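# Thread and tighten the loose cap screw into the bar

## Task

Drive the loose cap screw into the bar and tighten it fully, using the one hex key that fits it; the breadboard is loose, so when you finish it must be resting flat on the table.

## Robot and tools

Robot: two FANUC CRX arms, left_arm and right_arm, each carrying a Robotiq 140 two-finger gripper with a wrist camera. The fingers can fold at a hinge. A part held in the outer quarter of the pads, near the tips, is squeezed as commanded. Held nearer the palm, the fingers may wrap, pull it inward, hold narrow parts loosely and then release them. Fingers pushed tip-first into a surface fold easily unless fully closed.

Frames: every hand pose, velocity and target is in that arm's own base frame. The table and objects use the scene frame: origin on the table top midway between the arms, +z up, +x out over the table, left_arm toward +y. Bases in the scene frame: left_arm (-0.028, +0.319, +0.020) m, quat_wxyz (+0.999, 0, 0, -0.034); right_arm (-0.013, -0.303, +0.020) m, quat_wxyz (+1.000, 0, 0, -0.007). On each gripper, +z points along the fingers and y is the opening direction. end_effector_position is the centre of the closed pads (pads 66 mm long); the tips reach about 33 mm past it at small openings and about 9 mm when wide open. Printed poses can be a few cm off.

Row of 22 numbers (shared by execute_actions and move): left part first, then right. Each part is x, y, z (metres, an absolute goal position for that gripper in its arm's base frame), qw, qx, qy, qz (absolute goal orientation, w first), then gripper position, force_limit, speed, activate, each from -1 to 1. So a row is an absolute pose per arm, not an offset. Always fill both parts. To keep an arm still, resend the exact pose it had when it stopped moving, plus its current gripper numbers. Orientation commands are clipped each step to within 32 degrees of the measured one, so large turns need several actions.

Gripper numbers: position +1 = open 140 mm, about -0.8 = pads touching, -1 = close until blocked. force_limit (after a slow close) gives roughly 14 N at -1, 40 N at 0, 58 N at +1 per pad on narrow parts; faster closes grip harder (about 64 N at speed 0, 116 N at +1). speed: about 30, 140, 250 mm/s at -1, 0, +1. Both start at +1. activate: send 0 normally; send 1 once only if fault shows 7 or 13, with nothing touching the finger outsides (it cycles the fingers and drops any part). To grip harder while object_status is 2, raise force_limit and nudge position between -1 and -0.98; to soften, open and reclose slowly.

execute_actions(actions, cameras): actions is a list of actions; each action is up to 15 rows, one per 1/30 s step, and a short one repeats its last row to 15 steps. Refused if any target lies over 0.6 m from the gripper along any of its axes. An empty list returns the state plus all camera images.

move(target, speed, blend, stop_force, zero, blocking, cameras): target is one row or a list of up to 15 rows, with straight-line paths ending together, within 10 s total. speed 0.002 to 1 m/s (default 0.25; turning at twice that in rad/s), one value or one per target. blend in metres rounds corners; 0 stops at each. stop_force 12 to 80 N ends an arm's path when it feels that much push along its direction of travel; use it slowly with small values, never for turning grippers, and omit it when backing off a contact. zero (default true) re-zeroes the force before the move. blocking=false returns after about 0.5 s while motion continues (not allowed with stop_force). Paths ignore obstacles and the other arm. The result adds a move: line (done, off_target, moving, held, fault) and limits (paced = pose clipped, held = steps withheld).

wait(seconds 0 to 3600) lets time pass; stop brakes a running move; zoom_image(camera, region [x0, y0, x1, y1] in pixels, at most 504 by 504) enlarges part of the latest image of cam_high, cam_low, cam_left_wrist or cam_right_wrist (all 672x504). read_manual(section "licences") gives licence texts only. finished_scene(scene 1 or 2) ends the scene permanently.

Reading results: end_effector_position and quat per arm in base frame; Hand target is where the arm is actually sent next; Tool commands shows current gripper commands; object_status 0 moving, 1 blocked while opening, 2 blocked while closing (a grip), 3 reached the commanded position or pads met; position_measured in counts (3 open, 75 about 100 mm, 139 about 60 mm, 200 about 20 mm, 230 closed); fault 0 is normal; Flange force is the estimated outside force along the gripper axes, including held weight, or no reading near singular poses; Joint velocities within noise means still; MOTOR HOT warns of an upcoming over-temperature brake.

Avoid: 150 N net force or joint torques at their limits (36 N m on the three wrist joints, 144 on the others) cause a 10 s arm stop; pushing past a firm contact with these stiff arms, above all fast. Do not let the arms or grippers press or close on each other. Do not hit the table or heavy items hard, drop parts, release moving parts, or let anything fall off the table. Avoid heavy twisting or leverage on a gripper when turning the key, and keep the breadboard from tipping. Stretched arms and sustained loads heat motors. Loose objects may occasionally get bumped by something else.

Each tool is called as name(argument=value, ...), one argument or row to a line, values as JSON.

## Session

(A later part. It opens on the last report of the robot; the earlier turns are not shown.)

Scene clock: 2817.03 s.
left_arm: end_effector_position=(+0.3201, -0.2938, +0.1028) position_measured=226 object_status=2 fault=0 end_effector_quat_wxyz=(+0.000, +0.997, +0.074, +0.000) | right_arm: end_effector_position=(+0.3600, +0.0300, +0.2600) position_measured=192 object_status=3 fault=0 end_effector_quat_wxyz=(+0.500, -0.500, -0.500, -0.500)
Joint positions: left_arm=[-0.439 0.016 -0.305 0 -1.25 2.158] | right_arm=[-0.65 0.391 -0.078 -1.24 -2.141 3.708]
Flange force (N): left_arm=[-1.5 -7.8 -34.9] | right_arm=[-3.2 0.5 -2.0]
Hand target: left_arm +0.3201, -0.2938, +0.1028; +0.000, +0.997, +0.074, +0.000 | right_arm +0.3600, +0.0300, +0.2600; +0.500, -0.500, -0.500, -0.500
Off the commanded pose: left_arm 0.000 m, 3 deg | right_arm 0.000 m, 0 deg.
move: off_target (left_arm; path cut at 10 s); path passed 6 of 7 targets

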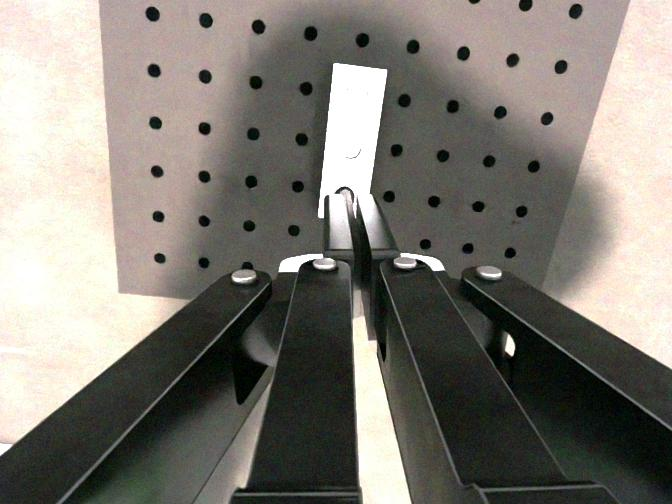

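move(
  target=[
    [0.31983,-0.29331,0.1045,0,0.8660,0.5,0,-1,1,-0.6,0,0.36,0.03,0.26,0.5,-0.5,-0.5,-0.5,-0.5,0.2,-1,0],
    [0.31983,-0.29331,0.1030,0,0.8660,0.5,0,-1,1,-0.6,0,0.36,0.03,0.26,0.5,-0.5,-0.5,-0.5,-0.5,0.2,-1,0],
    [0.32019,-0.29359,0.1030,0,0.9659,0.2588,0,-1,1,-0.6,0,0.36,0.03,0.26,0.5,-0.5,-0.5,-0.5,-0.5,0.2,-1,0],
    [0.32035,-0.2940,0.1030,0,1,0,0,-1,1,-0.6,0,0.36,0.03,0.26,0.5,-0.5,-0.5,-0.5,-0.5,0.2,-1,0],
    [0.3205,-0.2940,0.1030,0,1,0,0,-1,1,-0.6,0,0.36,0.03,0.26,0.5,-0.5,-0.5,-0.5,-0.5,0.2,-1,0],
    [0.32034,-0.29359,0.1030,0,0.9659,0.2588,0,-1,1,-0.6,0,0.36,0.03,0.26,0.5,-0.5,-0.5,-0.5,-0.5,0.2,-1,0],
    [0.31998,-0.29331,0.1030,0,0.8660,0.5,0,-1,1,-0.6,0,0.36,0.03,0.26,0.5,-0.5,-0.5,-0.5,-0.5,0.2,-1,0],
    [0.31998,-0.29316,0.1030,0,0.8660,0.5,0,-1,1,-0.6,0,0.36,0.03,0.26,0.5,-0.5,-0.5,-0.5,-0.5,0.2,-1,0],
    [0.32034,-0.29344,0.1030,0,0.9659,0.2588,0,-1,1,-0.6,0,0.36,0.03,0.26,0.5,-0.5,-0.5,-0.5,-0.5,0.2,-1,0],
    [0.3205,-0.29385,0.1030,0,1,0,0,-1,1,-0.6,0,0.36,0.03,0.26,0.5,-0.5,-0.5,-0.5,-0.5,0.2,-1,0],
  ],
  speed=[0.4,0.02,0.35,0.35,0.05,0.35,0.35,0.05,0.35,0.35],
  blend=[0.0005,0,0.00005,0,0,0.00005,0,0,0.00005,0],
)

move(
  target=[
    [0.32035,-0.29385,0.1030,0,1,0,0,-1,1,-0.6,0,0.36,0.03,0.26,0.5,-0.5,-0.5,-0.5,-0.5,0.2,-1,0],
    [0.32019,-0.29344,0.1030,0,0.9659,0.2588,0,-1,1,-0.6,0,0.36,0.03,0.26,0.5,-0.5,-0.5,-0.5,-0.5,0.2,-1,0],
    [0.31983,-0.29316,0.1030,0,0.8660,0.5,0,-1,1,-0.6,0,0.36,0.03,0.26,0.5,-0.5,-0.5,-0.5,-0.5,0.2,-1,0],
    [0.31968,-0.29316,0.1030,0,0.8660,0.5,0,-1,1,-0.6,0,0.36,0.03,0.26,0.5,-0.5,-0.5,-0.5,-0.5,0.2,-1,0],
    [0.32004,-0.29344,0.1030,0,0.9659,0.2588,0,-1,1,-0.6,0,0.36,0.03,0.26,0.5,-0.5,-0.5,-0.5,-0.5,0.2,-1,0],
    [0.3202,-0.29385,0.1030,0,1,0,0,-1,1,-0.6,0,0.36,0.03,0.26,0.5,-0.5,-0.5,-0.5,-0.5,0.2,-1,0],
    [0.3202,-0.2940,0.1030,0,1,0,0,-1,1,-0.6,0,0.36,0.03,0.26,0.5,-0.5,-0.5,-0.5,-0.5,0.2,-1,0],
    [0.32004,-0.29359,0.1030,0,0.9659,0.2588,0,-1,1,-0.6,0,0.36,0.03,0.26,0.5,-0.5,-0.5,-0.5,-0.5,0.2,-1,0],
    [0.31968,-0.29331,0.1030,0,0.8660,0.5,0,-1,1,-0.6,0,0.36,0.03,0.26,0.5,-0.5,-0.5,-0.5,-0.5,0.2,-1,0],
  ],
  speed=[0.05,0.35,0.35,0.05,0.35,0.35,0.05,0.35,0.35],
  blend=[0,0.00005,0,0,0.00005,0,0,0.00005,0],
)

move(
  target=[
    [0.31968,-0.29346,0.1030,0,0.8660,0.5,0,-1,1,-0.6,0,0.36,0.03,0.26,0.5,-0.5,-0.5,-0.5,-0.5,0.2,-1,0],
    [0.32004,-0.29374,0.1030,0,0.9659,0.2588,0,-1,1,-0.6,0,0.36,0.03,0.26,0.5,-0.5,-0.5,-0.5,-0.5,0.2,-1,0],
    [0.3202,-0.29415,0.1030,0,1,0,0,-1,1,-0.6,0,0.36,0.03,0.26,0.5,-0.5,-0.5,-0.5,-0.5,0.2,-1,0],
    [0.32035,-0.29415,0.1030,0,1,0,0,-1,1,-0.6,0,0.36,0.03,0.26,0.5,-0.5,-0.5,-0.5,-0.5,0.2,-1,0],
    [0.32019,-0.29374,0.1030,0,0.9659,0.2588,0,-1,1,-0.6,0,0.36,0.03,0.26,0.5,-0.5,-0.5,-0.5,-0.5,0.2,-1,0],
    [0.31983,-0.29346,0.1030,0,0.8660,0.5,0,-1,1,-0.6,0,0.36,0.03,0.26,0.5,-0.5,-0.5,-0.5,-0.5,0.2,-1,0],
  ],
  speed=[0.05,0.35,0.35,0.05,0.35,0.35],
  blend=[0,0.00005,0,0,0.00005,0],
  cameras=["cam_left_wrist"],
)

zoom_image(
  camera="cam_left_wrist",
  region=[333, 180, 358, 208],
)

Scene clock: 2870.63 s.
left_arm: end_effector_position=(+0.3205, -0.2939, +0.1030) position_measured=226 object_status=2 fault=0 end_effector_quat_wxyz=(+0.000, +1.000, +0.000, +0.000) | right_arm: end_effector_position=(+0.3600, +0.0300, +0.2600) position_measured=192 object_status=3 fault=0 end_effector_quat_wxyz=(+0.500, -0.500, -0.500, -0.500)
Joint positions: left_arm=[-0.438 0.017 -0.304 0 -1.25 2.009] | right_arm=[-0.65 0.391 -0.078 -1.24 -2.141 3.708]
Flange force (N): left_arm=[-4.6 -12.8 -29.6] | right_arm=[-3.6 0.6 -1.9]
Hand target: left_arm +0.3205, -0.2939, +0.1030; +0.000, +1.000, +0.000, +0.000 | right_arm +0.3600, +0.0300, +0.2600; +0.500, -0.500, -0.500, -0.500
Off the commanded pose: left_arm 0.000 m, 0 deg | right_arm 0.000 m, 0 deg.
move: done

Scene clock: 2876.33 s.
left_arm: end_effector_position=(+0.3197, -0.2933, +0.1030) position_measured=226 object_status=2 fault=0 end_effector_quat_wxyz=(+0.000, +0.866, +0.500, +0.000) | right_arm: end_effector_position=(+0.3600, +0.0300, +0.2600) position_measured=192 object_status=3 fault=0 end_effector_quat_wxyz=(+0.500, -0.500, -0.500, -0.500)
Joint positions: left_arm=[-0.438 0.014 -0.306 0 -1.25 3.056] | right_arm=[-0.65 0.391 -0.078 -1.24 -2.141 3.708]
Flange force (N): left_arm=[1.7 -3.4 -17.5] | right_arm=[-2.8 0.3 -1.7]
Hand target: left_arm +0.3197, -0.2933, +0.1030; +0.000, +0.866, +0.500, +0.000 | right_arm +0.3600, +0.0300, +0.2600; +0.500, -0.500, -0.500, -0.500
Off the commanded pose: left_arm 0.000 m, 0 deg | right_arm 0.000 m, 0 deg.
move: done

Scene clock: 2880.20 s.
left_arm: end_effector_position=(+0.3198, -0.2935, +0.1030) position_measured=226 object_status=2 fault=0 end_effector_quat_wxyz=(+0.000, +0.866, +0.500, +0.000) | right_arm: end_effector_position=(+0.3600, +0.0300, +0.2600) position_measured=192 object_status=3 fault=0 end_effector_quat_wxyz=(+0.500, -0.500, -0.500, -0.500)
Joint positions: left_arm=[-0.438 0.015 -0.306 0 -1.25 3.056] | right_arm=[-0.65 0.391 -0.078 -1.24 -2.141 3.708]
Flange force (N): left_arm=[1.9 -3.2 -18.0] | right_arm=[-3.3 0.3 -1.8]
Hand target: left_arm +0.3198, -0.2935, +0.1030; +0.000, +0.866, +0.500, +0.000 | right_arm +0.3600, +0.0300, +0.2600; +0.500, -0.500, -0.500, -0.500
Off the commanded pose: left_arm 0.000 m, 0 deg | right_arm 0.000 m, 0 deg.
move: done

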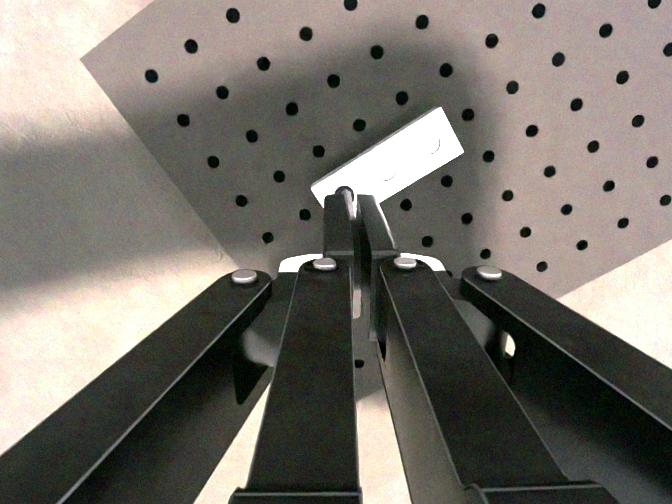

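Scaled by 18.000.

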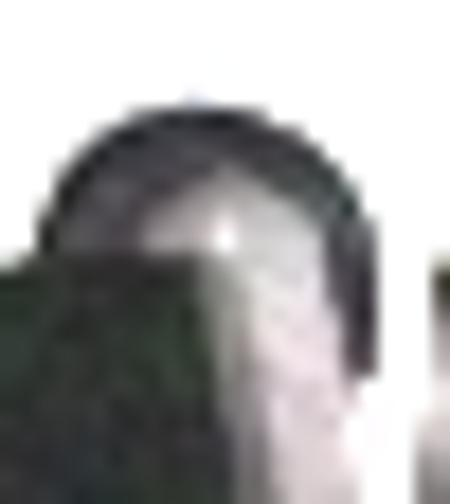

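move(
  target=[0.3198,-0.2935,0.1036,0,0.8660,0.5,0,-1,1,-0.6,0,0.36,0.03,0.26,0.5,-0.5,-0.5,-0.5,-0.5,0.2,-1,0],
  speed=0.02,
  cameras=["cam_left_wrist"],
)

zoom_image(
  camera="cam_left_wrist",
  region=[333, 180, 358, 208],
)

move(
  target=[0.3198,-0.2935,0.1032,0,0.8660,0.5,0,-1,1,-0.6,0,0.36,0.03,0.26,0.5,-0.5,-0.5,-0.5,-0.5,0.2,-1,0],
  speed=0.02,
  cameras=["cam_left_wrist"],
)

zoom_image(
  camera="cam_left_wrist",
  region=[333, 180, 358, 208],
)

Scene clock: 2893.57 s.
left_arm: end_effector_position=(+0.3198, -0.2935, +0.1036) position_measured=226 object_status=2 fault=0 end_effector_quat_wxyz=(+0.000, +0.866, +0.500, +0.000) | right_arm: end_effector_position=(+0.3600, +0.0300, +0.2600) position_measured=192 object_status=3 fault=0 end_effector_quat_wxyz=(+0.500, -0.500, -0.500, -0.500)
Joint positions: left_arm=[-0.438 0.014 -0.305 0 -1.252 3.056] | right_arm=[-0.65 0.391 -0.078 -1.24 -2.141 3.708]
Flange force (N): left_arm=[5.1 -6.3 1.3] | right_arm=[-3.4 0.6 -1.9]
Hand target: left_arm +0.3198, -0.2935, +0.1036; +0.000, +0.866, +0.500, +0.000 | right_arm +0.3600, +0.0300, +0.2600; +0.500, -0.500, -0.500, -0.500
Off the commanded pose: left_arm 0.000 m, 0 deg | right_arm 0.000 m, 0 deg.
move: done

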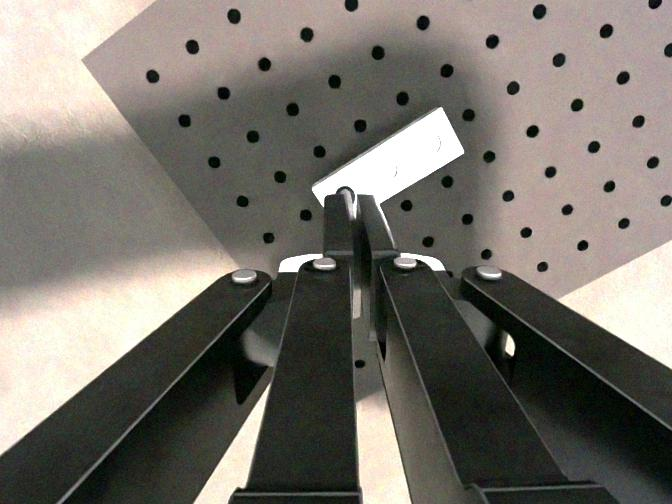

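Scaled by 18.000.

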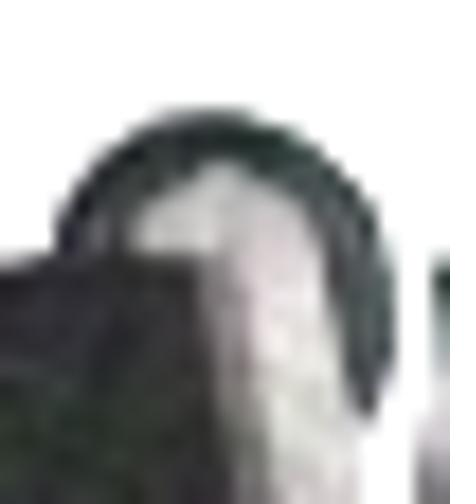

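Scene clock: 2894.07 s.
left_arm: end_effector_position=(+0.3198, -0.2935, +0.1032) position_measured=226 object_status=2 fault=0 end_effector_quat_wxyz=(+0.000, +0.866, +0.500, +0.000) | right_arm: end_effector_position=(+0.3600, +0.0300, +0.2600) position_measured=192 object_status=3 fault=0 end_effector_quat_wxyz=(+0.500, -0.500, -0.500, -0.500)
Joint positions: left_arm=[-0.438 0.014 -0.305 0 -1.251 3.056] | right_arm=[-0.65 0.391 -0.078 -1.24 -2.141 3.708]
Flange force (N): left_arm=[6.1 -5.9 -7.0] | right_arm=[-3.2 0.3 -1.9]
Hand target: left_arm +0.3198, -0.2935, +0.1032; +0.000, +0.866, +0.500, +0.000 | right_arm +0.3600, +0.0300, +0.2600; +0.500, -0.500, -0.500, -0.500
Off the commanded pose: left_arm 0.000 m, 0 deg | right_arm 0.000 m, 0 deg.
move: done

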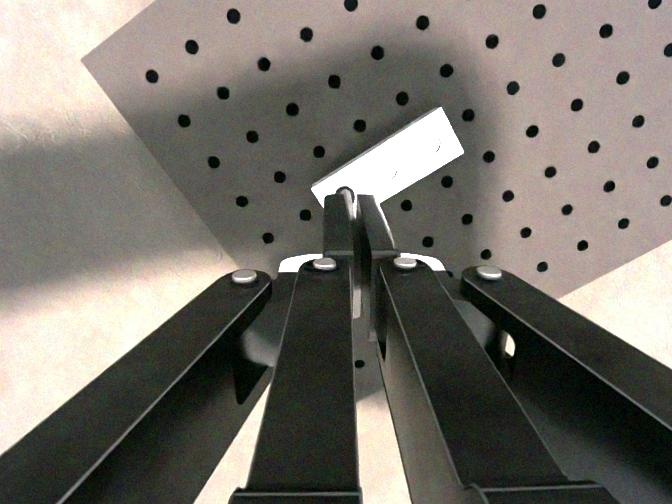

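Scaled by 18.000.

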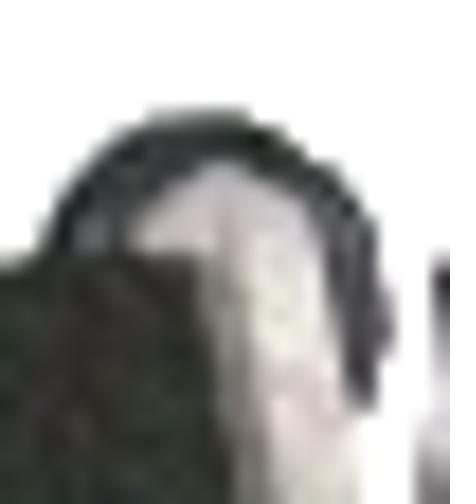

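move(
  target=[
    [0.3195,-0.2931,0.1029,0,0.8660,0.5,0,-1,1,-0.6,0,0.36,0.03,0.26,0.5,-0.5,-0.5,-0.5,-0.5,0.2,-1,0],
    [0.3199,-0.2934,0.1029,0,0.9659,0.2588,0,-1,1,-0.6,0,0.36,0.03,0.26,0.5,-0.5,-0.5,-0.5,-0.5,0.2,-1,0],
    [0.32005,-0.2938,0.1029,0,1,0,0,-1,1,-0.6,0,0.36,0.03,0.26,0.5,-0.5,-0.5,-0.5,-0.5,0.2,-1,0],
  ],
  speed=[0.02,0.1,0.1],
  blend=[0,0.00005,0],
  cameras=["cam_left_wrist"],
)

zoom_image(
  camera="cam_left_wrist",
  region=[333, 180, 358, 208],
)

move(
  target=[
    [0.3199,-0.2937,0.1029,0,1,0,0,-1,1,-0.6,0,0.36,0.03,0.26,0.5,-0.5,-0.5,-0.5,-0.5,0.2,-1,0],
    [0.31975,-0.2933,0.1029,0,0.9659,0.2588,0,-1,1,-0.6,0,0.36,0.03,0.26,0.5,-0.5,-0.5,-0.5,-0.5,0.2,-1,0],
    [0.31935,-0.2930,0.1029,0,0.8660,0.5,0,-1,1,-0.6,0,0.36,0.03,0.26,0.5,-0.5,-0.5,-0.5,-0.5,0.2,-1,0],
    [0.3196,-0.2930,0.1029,0,0.8660,0.5,0,-1,1,-0.6,0,0.36,0.03,0.26,0.5,-0.5,-0.5,-0.5,-0.5,0.2,-1,0],
    [0.32,-0.2933,0.1029,0,0.9659,0.2588,0,-1,1,-0.6,0,0.36,0.03,0.26,0.5,-0.5,-0.5,-0.5,-0.5,0.2,-1,0],
    [0.32015,-0.2937,0.1029,0,1,0,0,-1,1,-0.6,0,0.36,0.03,0.26,0.5,-0.5,-0.5,-0.5,-0.5,0.2,-1,0],
  ],
  speed=[0.02,0.22,0.22,0.02,0.22,0.22],
  blend=[0,0.00005,0,0,0.00005,0],
)

move(
  target=[
    [0.32015,-0.2939,0.1029,0,1,0,0,-1,1,-0.6,0,0.36,0.03,0.26,0.5,-0.5,-0.5,-0.5,-0.5,0.2,-1,0],
    [0.32,-0.2935,0.1029,0,0.9659,0.2588,0,-1,1,-0.6,0,0.36,0.03,0.26,0.5,-0.5,-0.5,-0.5,-0.5,0.2,-1,0],
    [0.3196,-0.2932,0.1029,0,0.8660,0.5,0,-1,1,-0.6,0,0.36,0.03,0.26,0.5,-0.5,-0.5,-0.5,-0.5,0.2,-1,0],
    [0.31935,-0.2932,0.1029,0,0.8660,0.5,0,-1,1,-0.6,0,0.36,0.03,0.26,0.5,-0.5,-0.5,-0.5,-0.5,0.2,-1,0],
    [0.31975,-0.2935,0.1029,0,0.9659,0.2588,0,-1,1,-0.6,0,0.36,0.03,0.26,0.5,-0.5,-0.5,-0.5,-0.5,0.2,-1,0],
    [0.3199,-0.2939,0.1029,0,1,0,0,-1,1,-0.6,0,0.36,0.03,0.26,0.5,-0.5,-0.5,-0.5,-0.5,0.2,-1,0],
  ],
  speed=[0.02,0.22,0.22,0.02,0.22,0.22],
  blend=[0,0.00005,0,0,0.00005,0],
)

Scene clock: 2926.07 s.
left_arm: end_effector_position=(+0.3200, -0.2939, +0.1029) position_measured=226 object_status=2 fault=0 end_effector_quat_wxyz=(+0.000, +1.000, +0.000, +0.000) | right_arm: end_effector_position=(+0.3600, +0.0300, +0.2600) position_measured=192 object_status=3 fault=0 end_effector_quat_wxyz=(+0.500, -0.500, -0.500, -0.500)
Joint positions: left_arm=[-0.439 0.016 -0.305 0 -1.25 2.01] | right_arm=[-0.65 0.391 -0.078 -1.24 -2.141 3.708]
Flange force (N): left_arm=[-3.5 -11.5 -32.7] | right_arm=[-3.2 0.4 -2.0]
Hand target: left_arm +0.3201, -0.2938, +0.1029; +0.000, +1.000, +0.000, +0.000 | right_arm +0.3600, +0.0300, +0.2600; +0.500, -0.500, -0.500, -0.500
Off the commanded pose: left_arm 0.000 m, 0 deg | right_arm 0.000 m, 0 deg.
move: done

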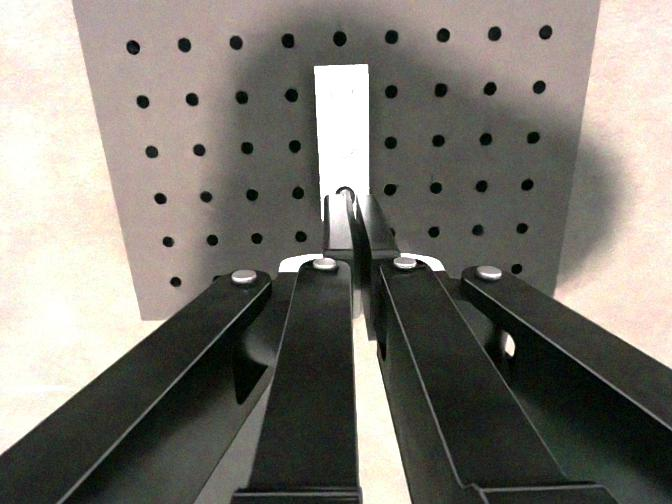

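Scaled by 18.000.

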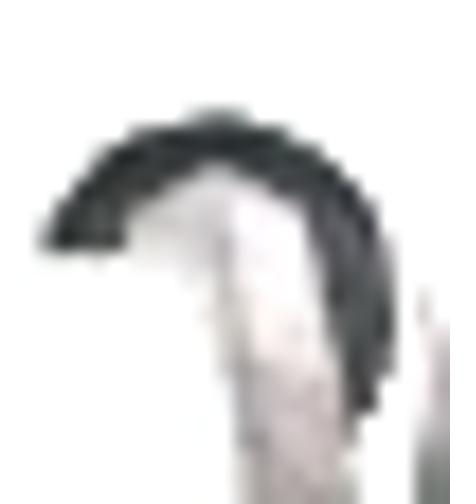

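Scene clock: 2931.60 s.
left_arm: end_effector_position=(+0.3201, -0.2937, +0.1028) position_measured=226 object_status=2 fault=0 end_effector_quat_wxyz=(+0.000, +1.000, +0.000, +0.000) | right_arm: end_effector_position=(+0.3600, +0.0300, +0.2600) position_measured=192 object_status=3 fault=0 end_effector_quat_wxyz=(+0.500, -0.500, -0.500, -0.500)
Joint positions: left_arm=[-0.438 0.016 -0.305 0 -1.25 2.009] | right_arm=[-0.65 0.391 -0.078 -1.24 -2.141 3.708]
Flange force (N): left_arm=[-5.5 -13.6 -39.1] | right_arm=[-3.2 0.2 -1.7]
Hand target: left_arm +0.3202, -0.2937, +0.1029; +0.000, +1.000, +0.000, +0.000 | right_arm +0.3600, +0.0300, +0.2600; +0.500, -0.500, -0.500, -0.500
Off the commanded pose: left_arm 0.000 m, 0 deg | right_arm 0.000 m, 0 deg.
move: done

Scene clock: 2937.10 s.
left_arm: end_effector_position=(+0.3199, -0.2939, +0.1028) position_measured=226 object_status=2 fault=0 end_effector_quat_wxyz=(+0.000, +1.000, +0.000, +0.000) | right_arm: end_effector_position=(+0.3600, +0.0300, +0.2600) position_measured=192 object_status=3 fault=0 end_effector_quat_wxyz=(+0.500, -0.500, -0.500, -0.500)
Joint positions: left_arm=[-0.439 0.016 -0.305 0 -1.25 2.01] | right_arm=[-0.65 0.391 -0.078 -1.24 -2.141 3.708]
Flange force (N): left_arm=[-0.2 -9.0 -39.0] | right_arm=[-3.4 0.5 -1.9]
Hand target: left_arm +0.3199, -0.2939, +0.1029; +0.000, +1.000, +0.000, +0.000 | right_arm +0.3600, +0.0300, +0.2600; +0.500, -0.500, -0.500, -0.500
Off the commanded pose: left_arm 0.000 m, 0 deg | right_arm 0.000 m, 0 deg.
move: done

move(
  target=[
    [0.3197,-0.2941,0.1040,0,0.9336,0.3584,0,-1,1,-0.6,0,0.36,0.03,0.26,0.5,-0.5,-0.5,-0.5,-0.5,0.2,-1,0],
    [0.3197,-0.2941,0.1033,0,0.9336,0.3584,0,-1,1,-0.6,0,0.36,0.03,0.26,0.5,-0.5,-0.5,-0.5,-0.5,0.2,-1,0],
  ],
  speed=0.2,
  cameras=["cam_left_wrist"],
)

zoom_image(
  camera="cam_left_wrist",
  region=[333, 180, 358, 208],
)

move(
  target=[
    [0.3197,-0.2941,0.1040,0,0.3584,-0.9336,0,-1,1,-0.6,0,0.36,0.03,0.26,0.5,-0.5,-0.5,-0.5,-0.5,0.2,-1,0],
    [0.3197,-0.2941,0.1033,0,0.3584,-0.9336,0,-1,1,-0.6,0,0.36,0.03,0.26,0.5,-0.5,-0.5,-0.5,-0.5,0.2,-1,0],
  ],
  speed=0.5,
  cameras=["cam_left_wrist"],
)

zoom_image(
  camera="cam_left_wrist",
  region=[333, 180, 358, 208],
)

move(
  target=[
    [0.3197,-0.2941,0.1040,0,0.8988,-0.4384,0,-1,1,-0.6,0,0.36,0.03,0.26,0.5,-0.5,-0.5,-0.5,-0.5,0.2,-1,0],
    [0.3197,-0.2941,0.1033,0,0.8988,-0.4384,0,-1,1,-0.6,0,0.36,0.03,0.26,0.5,-0.5,-0.5,-0.5,-0.5,0.2,-1,0],
  ],
  speed=0.5,
  cameras=["cam_left_wrist"],
)

zoom_image(
  camera="cam_left_wrist",
  region=[333, 180, 358, 208],
)

Scene clock: 2977.33 s.
left_arm: end_effector_position=(+0.3197, -0.2941, +0.1033) position_measured=226 object_status=2 fault=0 end_effector_quat_wxyz=(+0.000, +0.934, +0.358, +0.000) | right_arm: end_effector_position=(+0.3600, +0.0300, +0.2600) position_measured=192 object_status=3 fault=0 end_effector_quat_wxyz=(+0.500, -0.500, -0.500, -0.500)
Joint positions: left_arm=[-0.44 0.015 -0.304 0 -1.251 2.744] | right_arm=[-0.65 0.391 -0.078 -1.24 -2.141 3.708]
Flange force (N): left_arm=[3.2 -7.1 1.2] | right_arm=[-3.2 0.5 -1.8]
Hand target: left_arm +0.3197, -0.2941, +0.1033; +0.000, +0.934, +0.358, +0.000 | right_arm +0.3600, +0.0300, +0.2600; +0.500, -0.500, -0.500, -0.500
Off the commanded pose: left_arm 0.000 m, 0 deg | right_arm 0.000 m, 0 deg.
move: done

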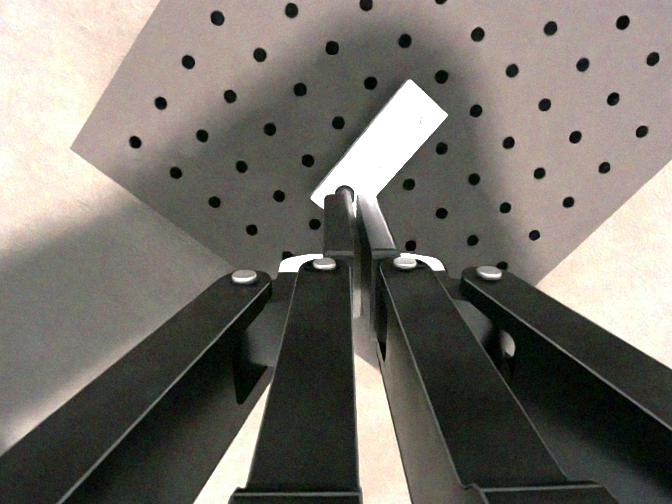

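Scaled by 18.000.

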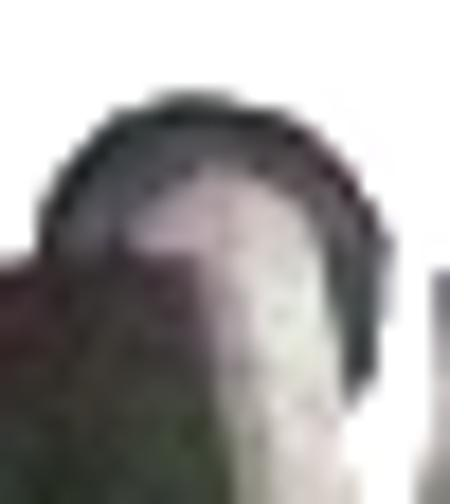

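Scene clock: 2981.13 s.
left_arm: end_effector_position=(+0.3197, -0.2941, +0.1034) position_measured=226 object_status=2 fault=0 end_effector_quat_wxyz=(+0.000, -0.358, +0.934, +0.000) | right_arm: end_effector_position=(+0.3600, +0.0300, +0.2600) position_measured=192 object_status=3 fault=0 end_effector_quat_wxyz=(+0.500, -0.500, -0.500, -0.500)
Joint positions: left_arm=[-0.44 0.015 -0.304 0 -1.251 -0.398] | right_arm=[-0.65 0.391 -0.078 -1.24 -2.141 3.708]
Flange force (N): left_arm=[-2.9 8.5 1.3] | right_arm=[-3.3 0.2 -1.5]
Hand target: left_arm +0.3197, -0.2941, +0.1033; +0.000, -0.358, +0.934, +0.000 | right_arm +0.3600, +0.0300, +0.2600; +0.500, -0.500, -0.500, -0.500
Off the commanded pose: left_arm 0.000 m, 0 deg | right_arm 0.000 m, 0 deg.
move: done

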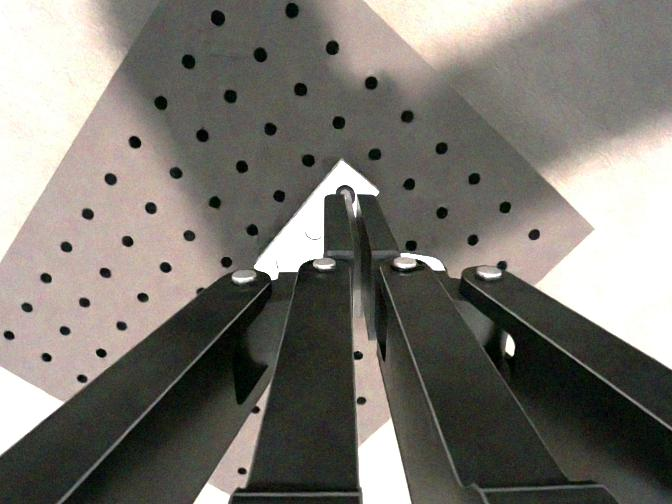

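Scaled by 18.000.

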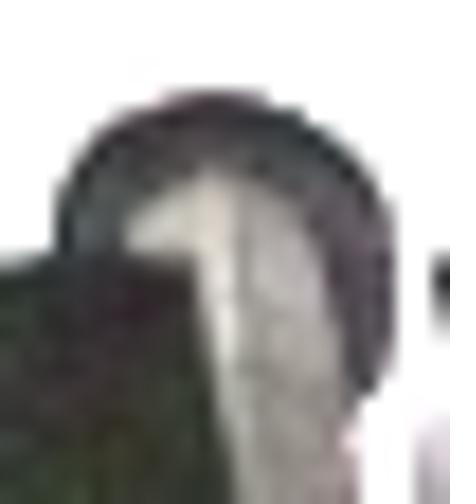

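Scene clock: 2983.30 s.
left_arm: end_effector_position=(+0.3197, -0.2941, +0.1033) position_measured=226 object_status=2 fault=0 end_effector_quat_wxyz=(+0.000, +0.899, -0.438, +0.000) | right_arm: end_effector_position=(+0.3600, +0.0300, +0.2600) position_measured=192 object_status=3 fault=0 end_effector_quat_wxyz=(+0.500, -0.500, -0.500, -0.500)
Joint positions: left_arm=[-0.44 0.015 -0.304 0 -1.251 1.103] | right_arm=[-0.65 0.391 -0.078 -1.24 -2.141 3.708]
Flange force (N): left_arm=[-7.3 -2.7 -0.5] | right_arm=[-3.4 0.6 -2.1]
Hand target: left_arm +0.3197, -0.2941, +0.1033; +0.000, +0.899, -0.438, +0.000 | right_arm +0.3600, +0.0300, +0.2600; +0.500, -0.500, -0.500, -0.500
Off the commanded pose: left_arm 0.000 m, 0 deg | right_arm 0.000 m, 0 deg.
move: done

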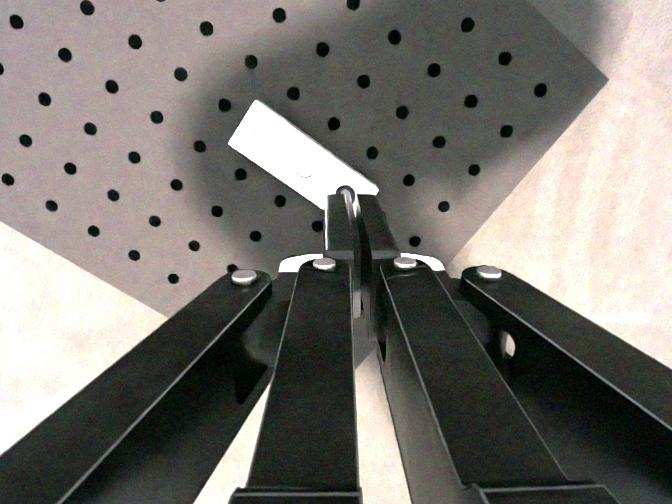

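Scaled by 18.000.

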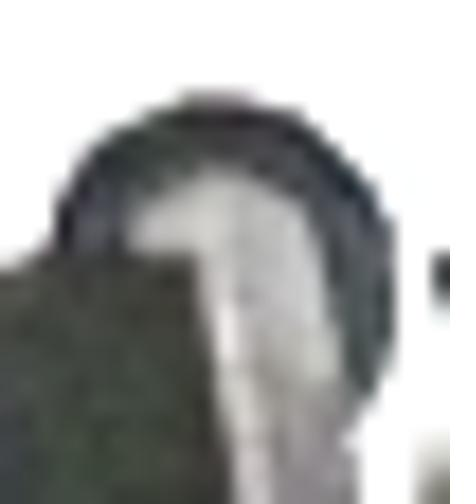

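move(
  target=[
    [0.3196,-0.2940,0.1042,0,0.8660,0.5,0,-1,1,-0.6,0,0.36,0.03,0.26,0.5,-0.5,-0.5,-0.5,-0.5,0.2,-1,0],
    [0.3196,-0.2940,0.1030,0,0.8660,0.5,0,-1,1,-0.6,0,0.36,0.03,0.26,0.5,-0.5,-0.5,-0.5,-0.5,0.2,-1,0],
    [0.3196,-0.2940,0.1030,0,1,0,0,-1,1,-0.6,0,0.36,0.03,0.26,0.5,-0.5,-0.5,-0.5,-0.5,0.2,-1,0],
  ],
  speed=[0.4,0.01,0.12],
)

move(
  target=[
    [0.3194,-0.2939,0.1029,0,1,0,0,-1,1,-0.6,0,0.36,0.03,0.26,0.5,-0.5,-0.5,-0.5,-0.5,0.2,-1,0],
    [0.3194,-0.2939,0.1029,0,0.8660,0.5,0,-1,1,-0.6,0,0.36,0.03,0.26,0.5,-0.5,-0.5,-0.5,-0.5,0.2,-1,0],
    [0.3193,-0.2937,0.1028,0,0.8660,0.5,0,-1,1,-0.6,0,0.36,0.03,0.26,0.5,-0.5,-0.5,-0.5,-0.5,0.2,-1,0],
    [0.3193,-0.2937,0.1028,0,1,0,0,-1,1,-0.6,0,0.36,0.03,0.26,0.5,-0.5,-0.5,-0.5,-0.5,0.2,-1,0],
  ],
  speed=[0.02,0.15,0.02,0.15],
  cameras=["cam_left_wrist"],
)

zoom_image(
  camera="cam_left_wrist",
  region=[333, 180, 358, 208],
)

Scene clock: 3003.83 s.
left_arm: end_effector_position=(+0.3196, -0.2940, +0.1030) position_measured=226 object_status=2 fault=0 end_effector_quat_wxyz=(+0.000, +1.000, +0.000, +0.000) | right_arm: end_effector_position=(+0.3600, +0.0300, +0.2600) position_measured=192 object_status=3 fault=0 end_effector_quat_wxyz=(+0.500, -0.500, -0.500, -0.500)
Joint positions: left_arm=[-0.44 0.015 -0.305 0 -1.25 2.01] | right_arm=[-0.65 0.391 -0.078 -1.24 -2.141 3.708]
Flange force (N): left_arm=[-3.5 -9.4 -23.6] | right_arm=[-3.4 0.6 -2.2]
Hand target: left_arm +0.3196, -0.2940, +0.1030; +0.000, +1.000, +0.000, +0.000 | right_arm +0.3600, +0.0300, +0.2600; +0.500, -0.500, -0.500, -0.500
Off the commanded pose: left_arm 0.000 m, 0 deg | right_arm 0.000 m, 0 deg.
move: done

Scene clock: 3011.43 s.
left_arm: end_effector_position=(+0.3193, -0.2937, +0.1028) position_measured=226 object_status=2 fault=0 end_effector_quat_wxyz=(+0.000, +1.000, +0.000, +0.000) | right_arm: end_effector_position=(+0.3600, +0.0300, +0.2600) position_measured=192 object_status=3 fault=0 end_effector_quat_wxyz=(+0.500, -0.500, -0.500, -0.500)
Joint positions: left_arm=[-0.439 0.014 -0.307 0 -1.25 2.01] | right_arm=[-0.65 0.391 -0.078 -1.24 -2.141 3.708]
Flange force (N): left_arm=[-4.6 -12.7 -42.8] | right_arm=[-3.4 0.7 -2.0]
Hand target: left_arm +0.3193, -0.2937, +0.1028; +0.000, +1.000, +0.000, +0.000 | right_arm +0.3600, +0.0300, +0.2600; +0.500, -0.500, -0.500, -0.500
Off the commanded pose: left_arm 0.000 m, 0 deg | right_arm 0.000 m, 0 deg.
move: done

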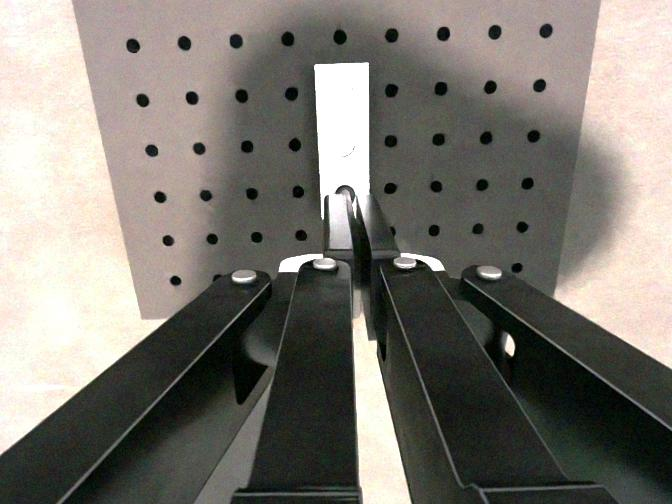

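Scaled by 18.000.

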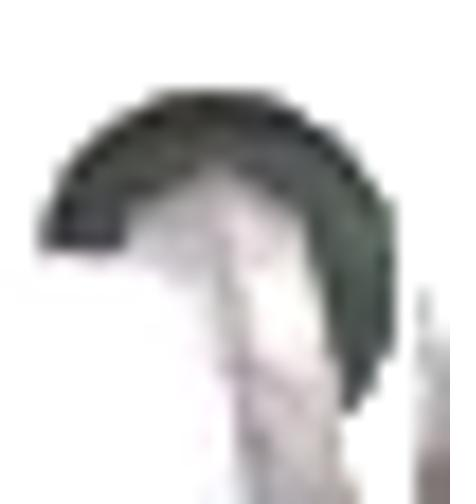

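move(
  target=[
    [0.3193,-0.2937,0.107,0,1,0,0,-1,1,-0.6,0,0.36,0.03,0.26,0.5,-0.5,-0.5,-0.5,-0.5,0.2,-1,0],
    [0.288,-0.300,0.11,0,0.9945,0.1045,0,-1,1,-0.6,0,0.36,0.03,0.26,0.5,-0.5,-0.5,-0.5,-0.5,0.2,-1,0],
  ],
  speed=0.15,
  cameras=["cam_left_wrist"],
)

zoom_image(
  camera="cam_left_wrist",
  region=[332, 118, 358, 144],
)

Scene clock: 3026.37 s.
left_arm: end_effector_position=(+0.2880, -0.3000, +0.1100) position_measured=226 object_status=2 fault=0 end_effector_quat_wxyz=(+0.000, +0.995, +0.105, +0.000) | right_arm: end_effector_position=(+0.3600, +0.0300, +0.2600) position_measured=192 object_status=3 fault=0 end_effector_quat_wxyz=(+0.500, -0.500, -0.500, -0.500)
Joint positions: left_arm=[-0.488 -0.038 -0.34 0 -1.268 2.268] | right_arm=[-0.65 0.391 -0.078 -1.24 -2.141 3.708]
Flange force (N): left_arm=[-0.7 -8.4 1.5] | right_arm=[-3.3 0.0 -1.8]
Hand target: left_arm +0.2880, -0.3000, +0.1100; +0.000, +0.995, +0.105, +0.000 | right_arm +0.3600, +0.0300, +0.2600; +0.500, -0.500, -0.500, -0.500
Off the commanded pose: left_arm 0.000 m, 0 deg | right_arm 0.000 m, 0 deg.
move: done

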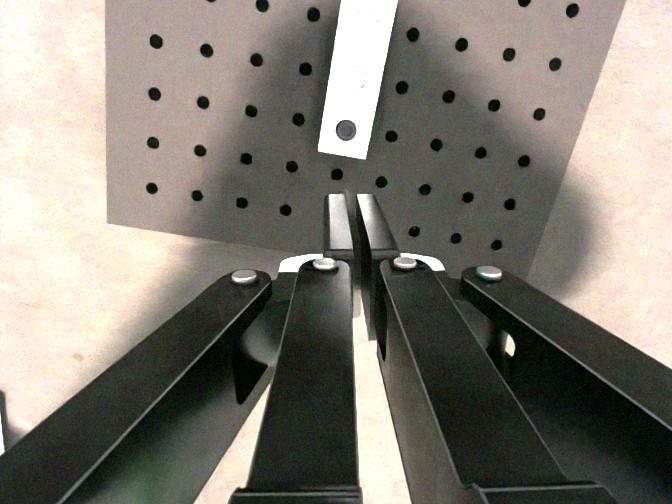

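Scaled by 19.385.

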